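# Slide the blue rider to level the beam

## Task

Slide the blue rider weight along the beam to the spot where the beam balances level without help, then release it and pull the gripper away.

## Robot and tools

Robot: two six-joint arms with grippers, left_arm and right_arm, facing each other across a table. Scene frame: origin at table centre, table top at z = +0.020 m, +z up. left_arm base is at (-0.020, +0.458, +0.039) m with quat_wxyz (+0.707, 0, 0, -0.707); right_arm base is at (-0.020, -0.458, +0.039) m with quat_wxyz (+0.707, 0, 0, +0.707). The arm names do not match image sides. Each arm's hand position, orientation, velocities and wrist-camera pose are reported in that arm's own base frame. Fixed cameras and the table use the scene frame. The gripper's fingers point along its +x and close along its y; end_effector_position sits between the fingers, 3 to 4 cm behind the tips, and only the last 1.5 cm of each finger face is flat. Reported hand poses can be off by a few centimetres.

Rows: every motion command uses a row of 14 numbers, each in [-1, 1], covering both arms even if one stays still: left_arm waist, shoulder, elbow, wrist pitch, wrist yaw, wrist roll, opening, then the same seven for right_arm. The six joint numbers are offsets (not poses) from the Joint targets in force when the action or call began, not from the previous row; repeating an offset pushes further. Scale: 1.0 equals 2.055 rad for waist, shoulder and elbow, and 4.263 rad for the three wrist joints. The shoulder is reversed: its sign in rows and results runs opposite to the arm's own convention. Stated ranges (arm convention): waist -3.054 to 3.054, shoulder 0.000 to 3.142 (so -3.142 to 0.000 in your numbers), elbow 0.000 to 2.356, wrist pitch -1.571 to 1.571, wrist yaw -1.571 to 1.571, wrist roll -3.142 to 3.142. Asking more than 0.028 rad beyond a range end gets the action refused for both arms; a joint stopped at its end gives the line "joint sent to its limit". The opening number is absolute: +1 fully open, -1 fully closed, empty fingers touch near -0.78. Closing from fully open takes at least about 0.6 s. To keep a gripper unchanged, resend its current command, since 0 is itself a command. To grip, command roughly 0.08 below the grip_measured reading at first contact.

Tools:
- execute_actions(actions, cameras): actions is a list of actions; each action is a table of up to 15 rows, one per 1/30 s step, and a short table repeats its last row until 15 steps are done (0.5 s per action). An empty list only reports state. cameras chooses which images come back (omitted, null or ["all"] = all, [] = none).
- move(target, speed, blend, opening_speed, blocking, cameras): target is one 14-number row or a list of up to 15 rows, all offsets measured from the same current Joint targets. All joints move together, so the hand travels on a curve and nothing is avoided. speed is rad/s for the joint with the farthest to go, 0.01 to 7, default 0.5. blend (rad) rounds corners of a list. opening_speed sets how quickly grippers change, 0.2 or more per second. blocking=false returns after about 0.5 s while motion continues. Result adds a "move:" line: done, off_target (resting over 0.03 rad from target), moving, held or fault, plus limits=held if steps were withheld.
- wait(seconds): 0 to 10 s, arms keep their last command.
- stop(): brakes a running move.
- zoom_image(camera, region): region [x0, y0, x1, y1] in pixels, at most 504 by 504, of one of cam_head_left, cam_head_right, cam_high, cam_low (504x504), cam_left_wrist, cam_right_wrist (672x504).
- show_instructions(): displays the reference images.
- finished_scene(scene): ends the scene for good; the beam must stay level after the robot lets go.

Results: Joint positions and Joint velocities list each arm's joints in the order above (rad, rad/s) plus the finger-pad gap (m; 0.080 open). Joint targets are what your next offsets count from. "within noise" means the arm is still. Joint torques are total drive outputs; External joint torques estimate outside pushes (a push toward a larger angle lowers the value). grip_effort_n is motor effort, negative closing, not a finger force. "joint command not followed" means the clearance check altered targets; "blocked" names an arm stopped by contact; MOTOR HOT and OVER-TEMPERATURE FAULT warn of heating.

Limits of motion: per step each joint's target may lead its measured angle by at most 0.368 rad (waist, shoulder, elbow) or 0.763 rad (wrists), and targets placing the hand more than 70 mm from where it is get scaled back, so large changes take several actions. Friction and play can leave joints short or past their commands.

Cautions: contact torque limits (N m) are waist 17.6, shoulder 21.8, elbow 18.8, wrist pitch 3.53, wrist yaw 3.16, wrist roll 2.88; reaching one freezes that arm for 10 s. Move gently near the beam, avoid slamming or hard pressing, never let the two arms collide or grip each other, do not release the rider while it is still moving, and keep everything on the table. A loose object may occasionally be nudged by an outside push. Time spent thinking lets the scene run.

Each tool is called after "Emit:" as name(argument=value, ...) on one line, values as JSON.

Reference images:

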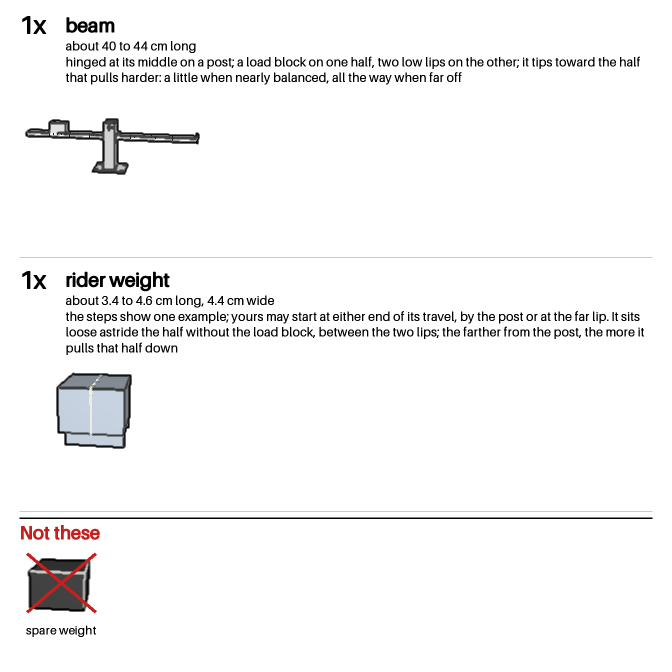

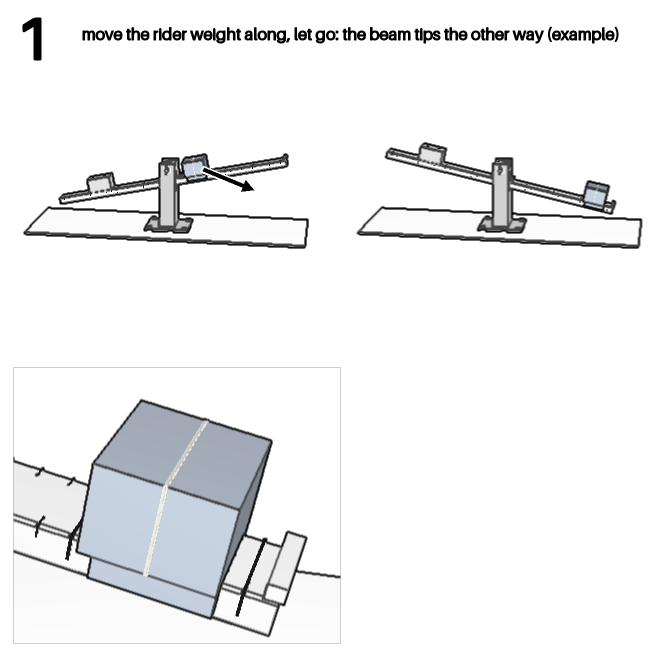

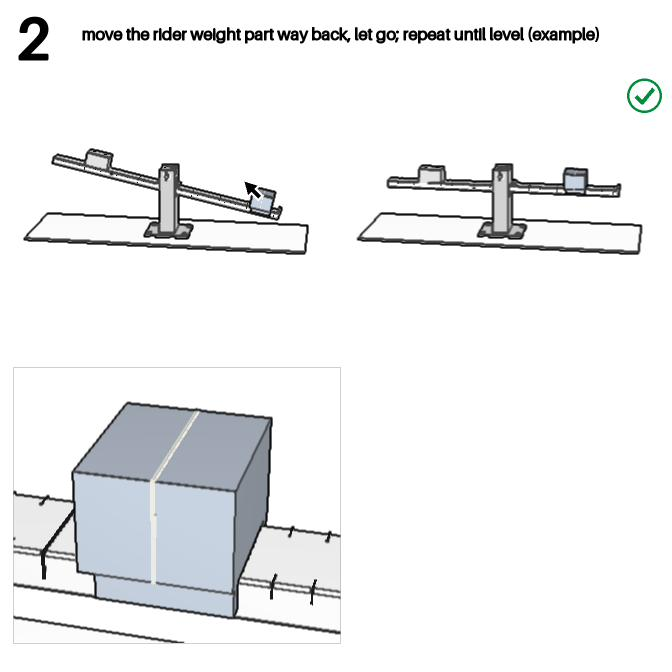

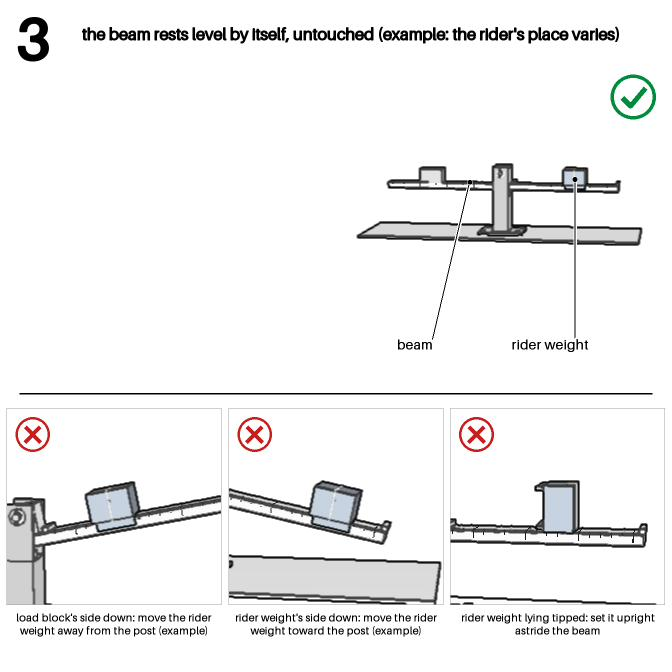

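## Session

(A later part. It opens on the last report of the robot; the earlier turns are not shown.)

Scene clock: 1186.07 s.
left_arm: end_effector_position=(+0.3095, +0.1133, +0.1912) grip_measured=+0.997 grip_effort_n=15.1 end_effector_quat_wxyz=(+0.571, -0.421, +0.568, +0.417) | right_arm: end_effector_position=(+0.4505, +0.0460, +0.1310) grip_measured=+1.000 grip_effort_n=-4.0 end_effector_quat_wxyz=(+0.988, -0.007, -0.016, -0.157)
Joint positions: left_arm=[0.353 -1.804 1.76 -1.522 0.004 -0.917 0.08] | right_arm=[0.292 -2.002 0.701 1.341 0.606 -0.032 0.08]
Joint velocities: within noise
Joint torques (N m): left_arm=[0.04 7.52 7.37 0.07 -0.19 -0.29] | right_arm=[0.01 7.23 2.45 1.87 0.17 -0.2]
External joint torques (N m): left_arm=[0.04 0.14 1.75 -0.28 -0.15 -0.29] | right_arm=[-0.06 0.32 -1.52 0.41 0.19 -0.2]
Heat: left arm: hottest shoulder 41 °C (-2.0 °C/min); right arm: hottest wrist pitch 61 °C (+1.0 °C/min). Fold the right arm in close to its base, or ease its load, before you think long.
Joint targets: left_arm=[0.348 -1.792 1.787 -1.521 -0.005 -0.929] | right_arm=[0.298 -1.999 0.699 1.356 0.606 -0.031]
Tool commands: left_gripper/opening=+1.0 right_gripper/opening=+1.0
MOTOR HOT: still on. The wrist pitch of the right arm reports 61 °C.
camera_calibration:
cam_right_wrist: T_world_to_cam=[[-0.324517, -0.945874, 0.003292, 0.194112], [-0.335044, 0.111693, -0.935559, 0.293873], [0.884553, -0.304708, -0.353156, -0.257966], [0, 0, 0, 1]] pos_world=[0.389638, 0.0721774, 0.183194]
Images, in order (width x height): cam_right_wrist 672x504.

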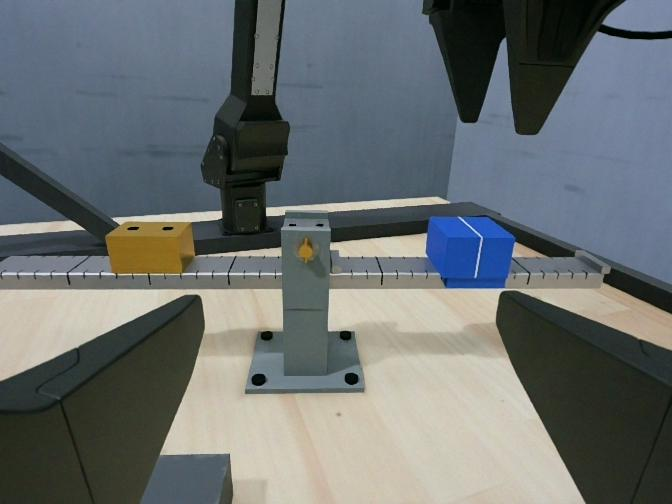

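Emit:
move(target=[0.05, 0.15, 0, 0, 0, 0, 1.0, 0, 0, 0, 0, 0, 0, 1.0], speed=0.4)

Emit:
zoom_image(camera="cam_right_wrist", region=[0, 235, 90, 300])

Emit:
zoom_image(camera="cam_right_wrist", region=[520, 235, 610, 300])

Scene clock: 1234.17 s.
left_arm: end_effector_position=(+0.2595, +0.1260, +0.2827) grip_measured=+0.997 grip_effort_n=15.6 end_effector_quat_wxyz=(+0.647, -0.472, +0.429, +0.417) | right_arm: end_effector_position=(+0.4505, +0.0460, +0.1310) grip_measured=+1.000 grip_effort_n=-3.5 end_effector_quat_wxyz=(+0.988, -0.007, -0.016, -0.157)
Joint positions: left_arm=[0.454 -1.494 1.764 -1.522 0.004 -0.928 0.08] | right_arm=[0.292 -2.002 0.701 1.341 0.606 -0.032 0.08]
Joint velocities: within noise
Joint torques (N m): left_arm=[0.17 5.12 6.76 0.52 -0.2 -0.27] | right_arm=[0.01 7.28 2.38 1.86 0.14 -0.18]
External joint torques (N m): left_arm=[0.18 0.14 1.2 -0.32 -0.16 -0.29] | right_arm=[-0.01 0.28 -1.62 0.39 0.15 -0.18]
Heat: left arm: hottest shoulder 40 °C (-2.0 °C/min); right arm: hottest wrist pitch 61 °C (+0.0 °C/min). Fold the right arm in close to its base, or ease its load, before you think long.
Joint targets: left_arm=[0.451 -1.483 1.787 -1.521 -0.005 -0.929] | right_arm=[0.298 -1.999 0.699 1.356 0.606 -0.031]
MOTOR HOT: still on. The wrist pitch of the right arm reports 61 °C.
move: done
camera_calibration:
cam_left_wrist: T_world_to_cam=[[0.934457, -0.205451, 0.290827, -0.297042], [-0.24612, -0.962911, 0.110575, 0.187798], [0.257322, -0.174906, -0.950365, 0.305105], [0, 0, 0, 1]] pos_world=[0.245284, 0.17317, 0.355583]
cam_right_wrist: T_world_to_cam=[[-0.324517, -0.945874, 0.003292, 0.194112], [-0.335044, 0.111693, -0.935559, 0.293873], [0.884553, -0.304708, -0.353156, -0.257966], [0, 0, 0, 1]] pos_world=[0.389638, 0.0721774, 0.183194]

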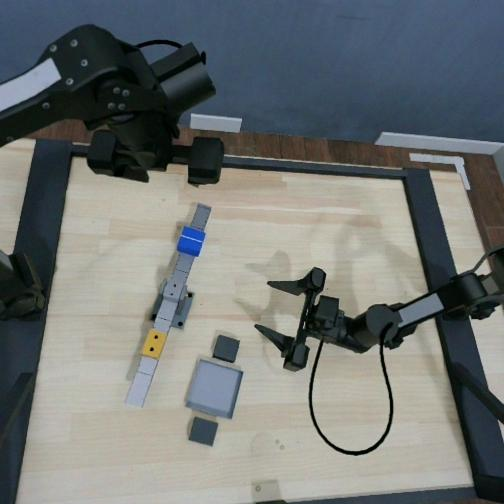

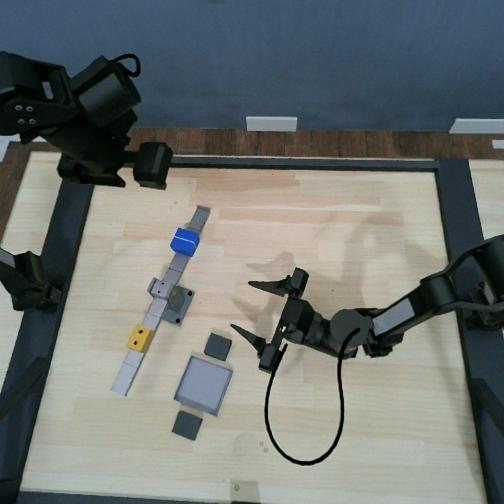

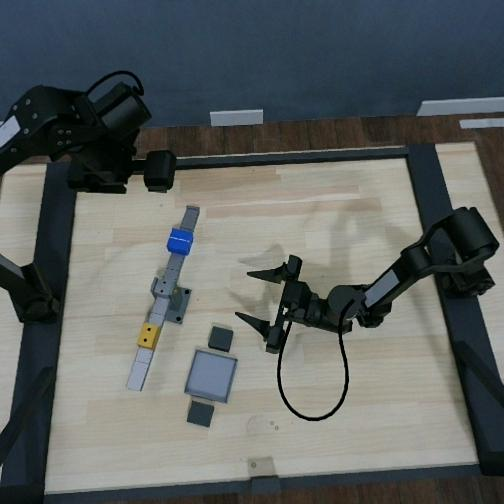

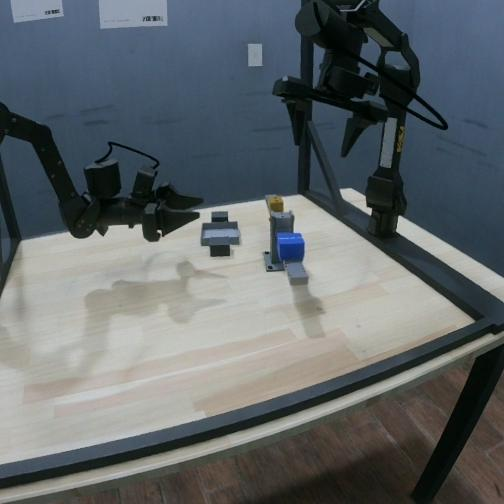

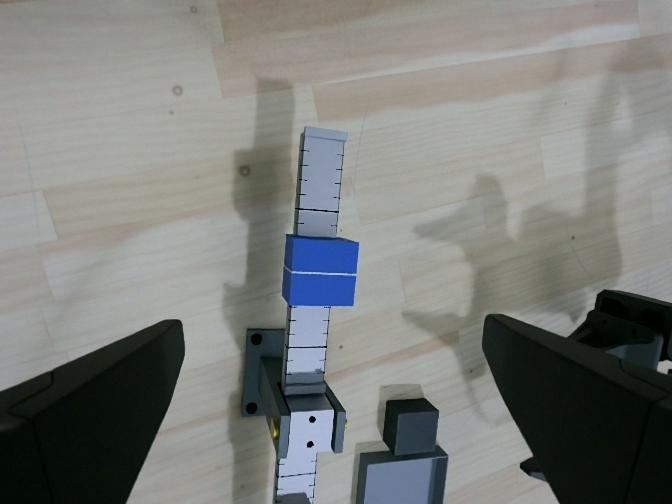

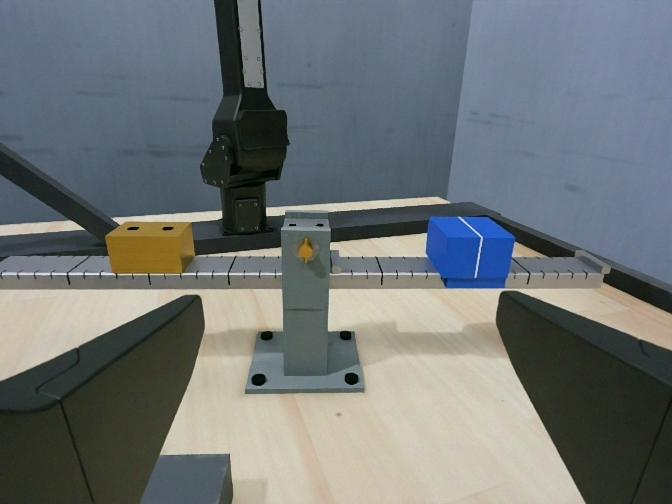

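Scaled by 5.600.

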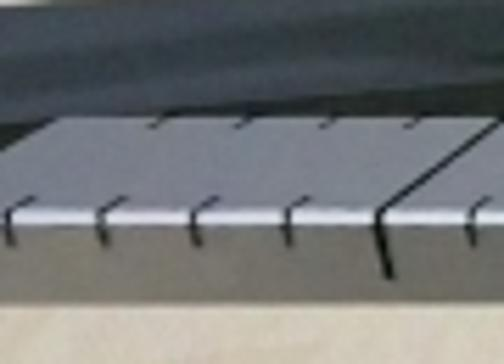

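Scaled by 5.600.

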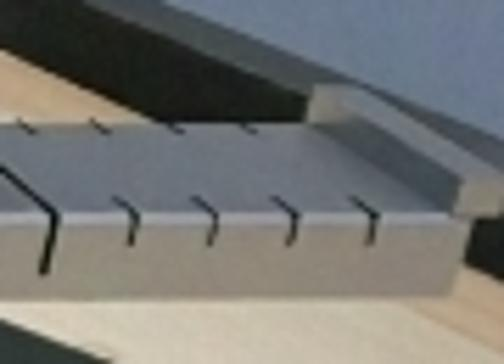

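Emit:
execute_actions(actions=[], cameras=["cam_right_wrist", "cam_low", "cam_high"])

Scene clock: 1244.37 s.
left_arm: end_effector_position=(+0.2595, +0.1260, +0.2827) grip_measured=+0.997 grip_effort_n=15.6 end_effector_quat_wxyz=(+0.647, -0.472, +0.429, +0.417) | right_arm: end_effector_position=(+0.4505, +0.0460, +0.1310) grip_measured=+1.000 grip_effort_n=-3.5 end_effector_quat_wxyz=(+0.988, -0.007, -0.016, -0.157)
Joint positions: left_arm=[0.454 -1.494 1.764 -1.522 0.004 -0.928 0.08] | right_arm=[0.292 -2.002 0.701 1.341 0.606 -0.032 0.08]
Joint velocities: within noise
Joint torques (N m): left_arm=[0.15 5.15 6.76 0.52 -0.19 -0.27] | right_arm=[0.11 7.32 2.49 1.85 0.15 -0.21]
External joint torques (N m): left_arm=[0.15 0.17 1.2 -0.32 -0.15 -0.29] | right_arm=[0.07 0.38 -1.48 0.4 0.17 -0.21]
Heat: left arm: hottest shoulder 39 °C (-2.0 °C/min); right arm: hottest wrist pitch 61 °C (+0.0 °C/min). Fold the right arm in close to its base, or ease its load, before you think long.
Joint targets: left_arm=[0.451 -1.483 1.787 -1.521 -0.005 -0.929] | right_arm=[0.298 -1.999 0.699 1.356 0.606 -0.031]
Tool commands: left_gripper/opening=+1.0 right_gripper/opening=+1.0
MOTOR HOT: still on. The wrist pitch of the right arm reports 61 °C.
camera_calibration:
cam_right_wrist: T_world_to_cam=[[-0.324517, -0.945874, 0.003292, 0.194112], [-0.335044, 0.111693, -0.935559, 0.293873], [0.884553, -0.304708, -0.353156, -0.257966], [0, 0, 0, 1]] pos_world=[0.389638, 0.0721774, 0.183194]
Images, in order (width x height): cam_high 504x504, cam_low 504x504, cam_right_wrist 672x504.

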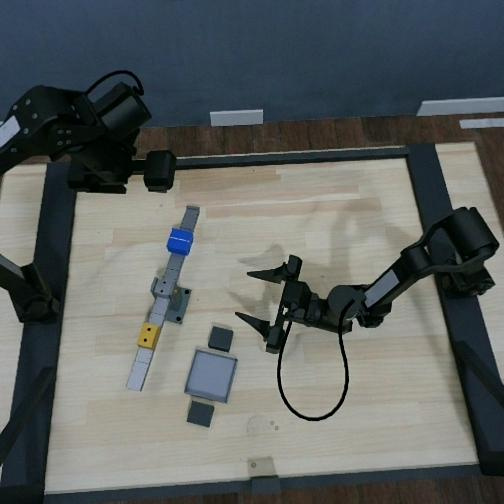

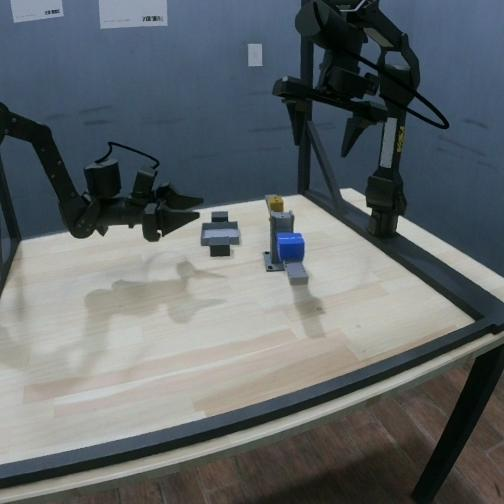

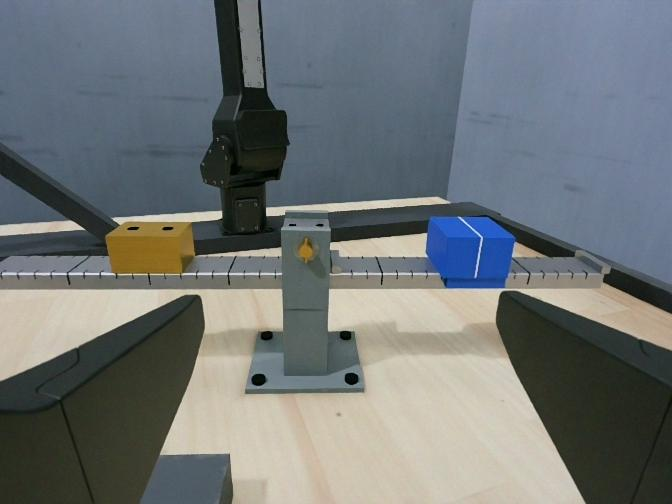

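Emit:
finished_scene(scene=1)

The scene is finished: the task was done.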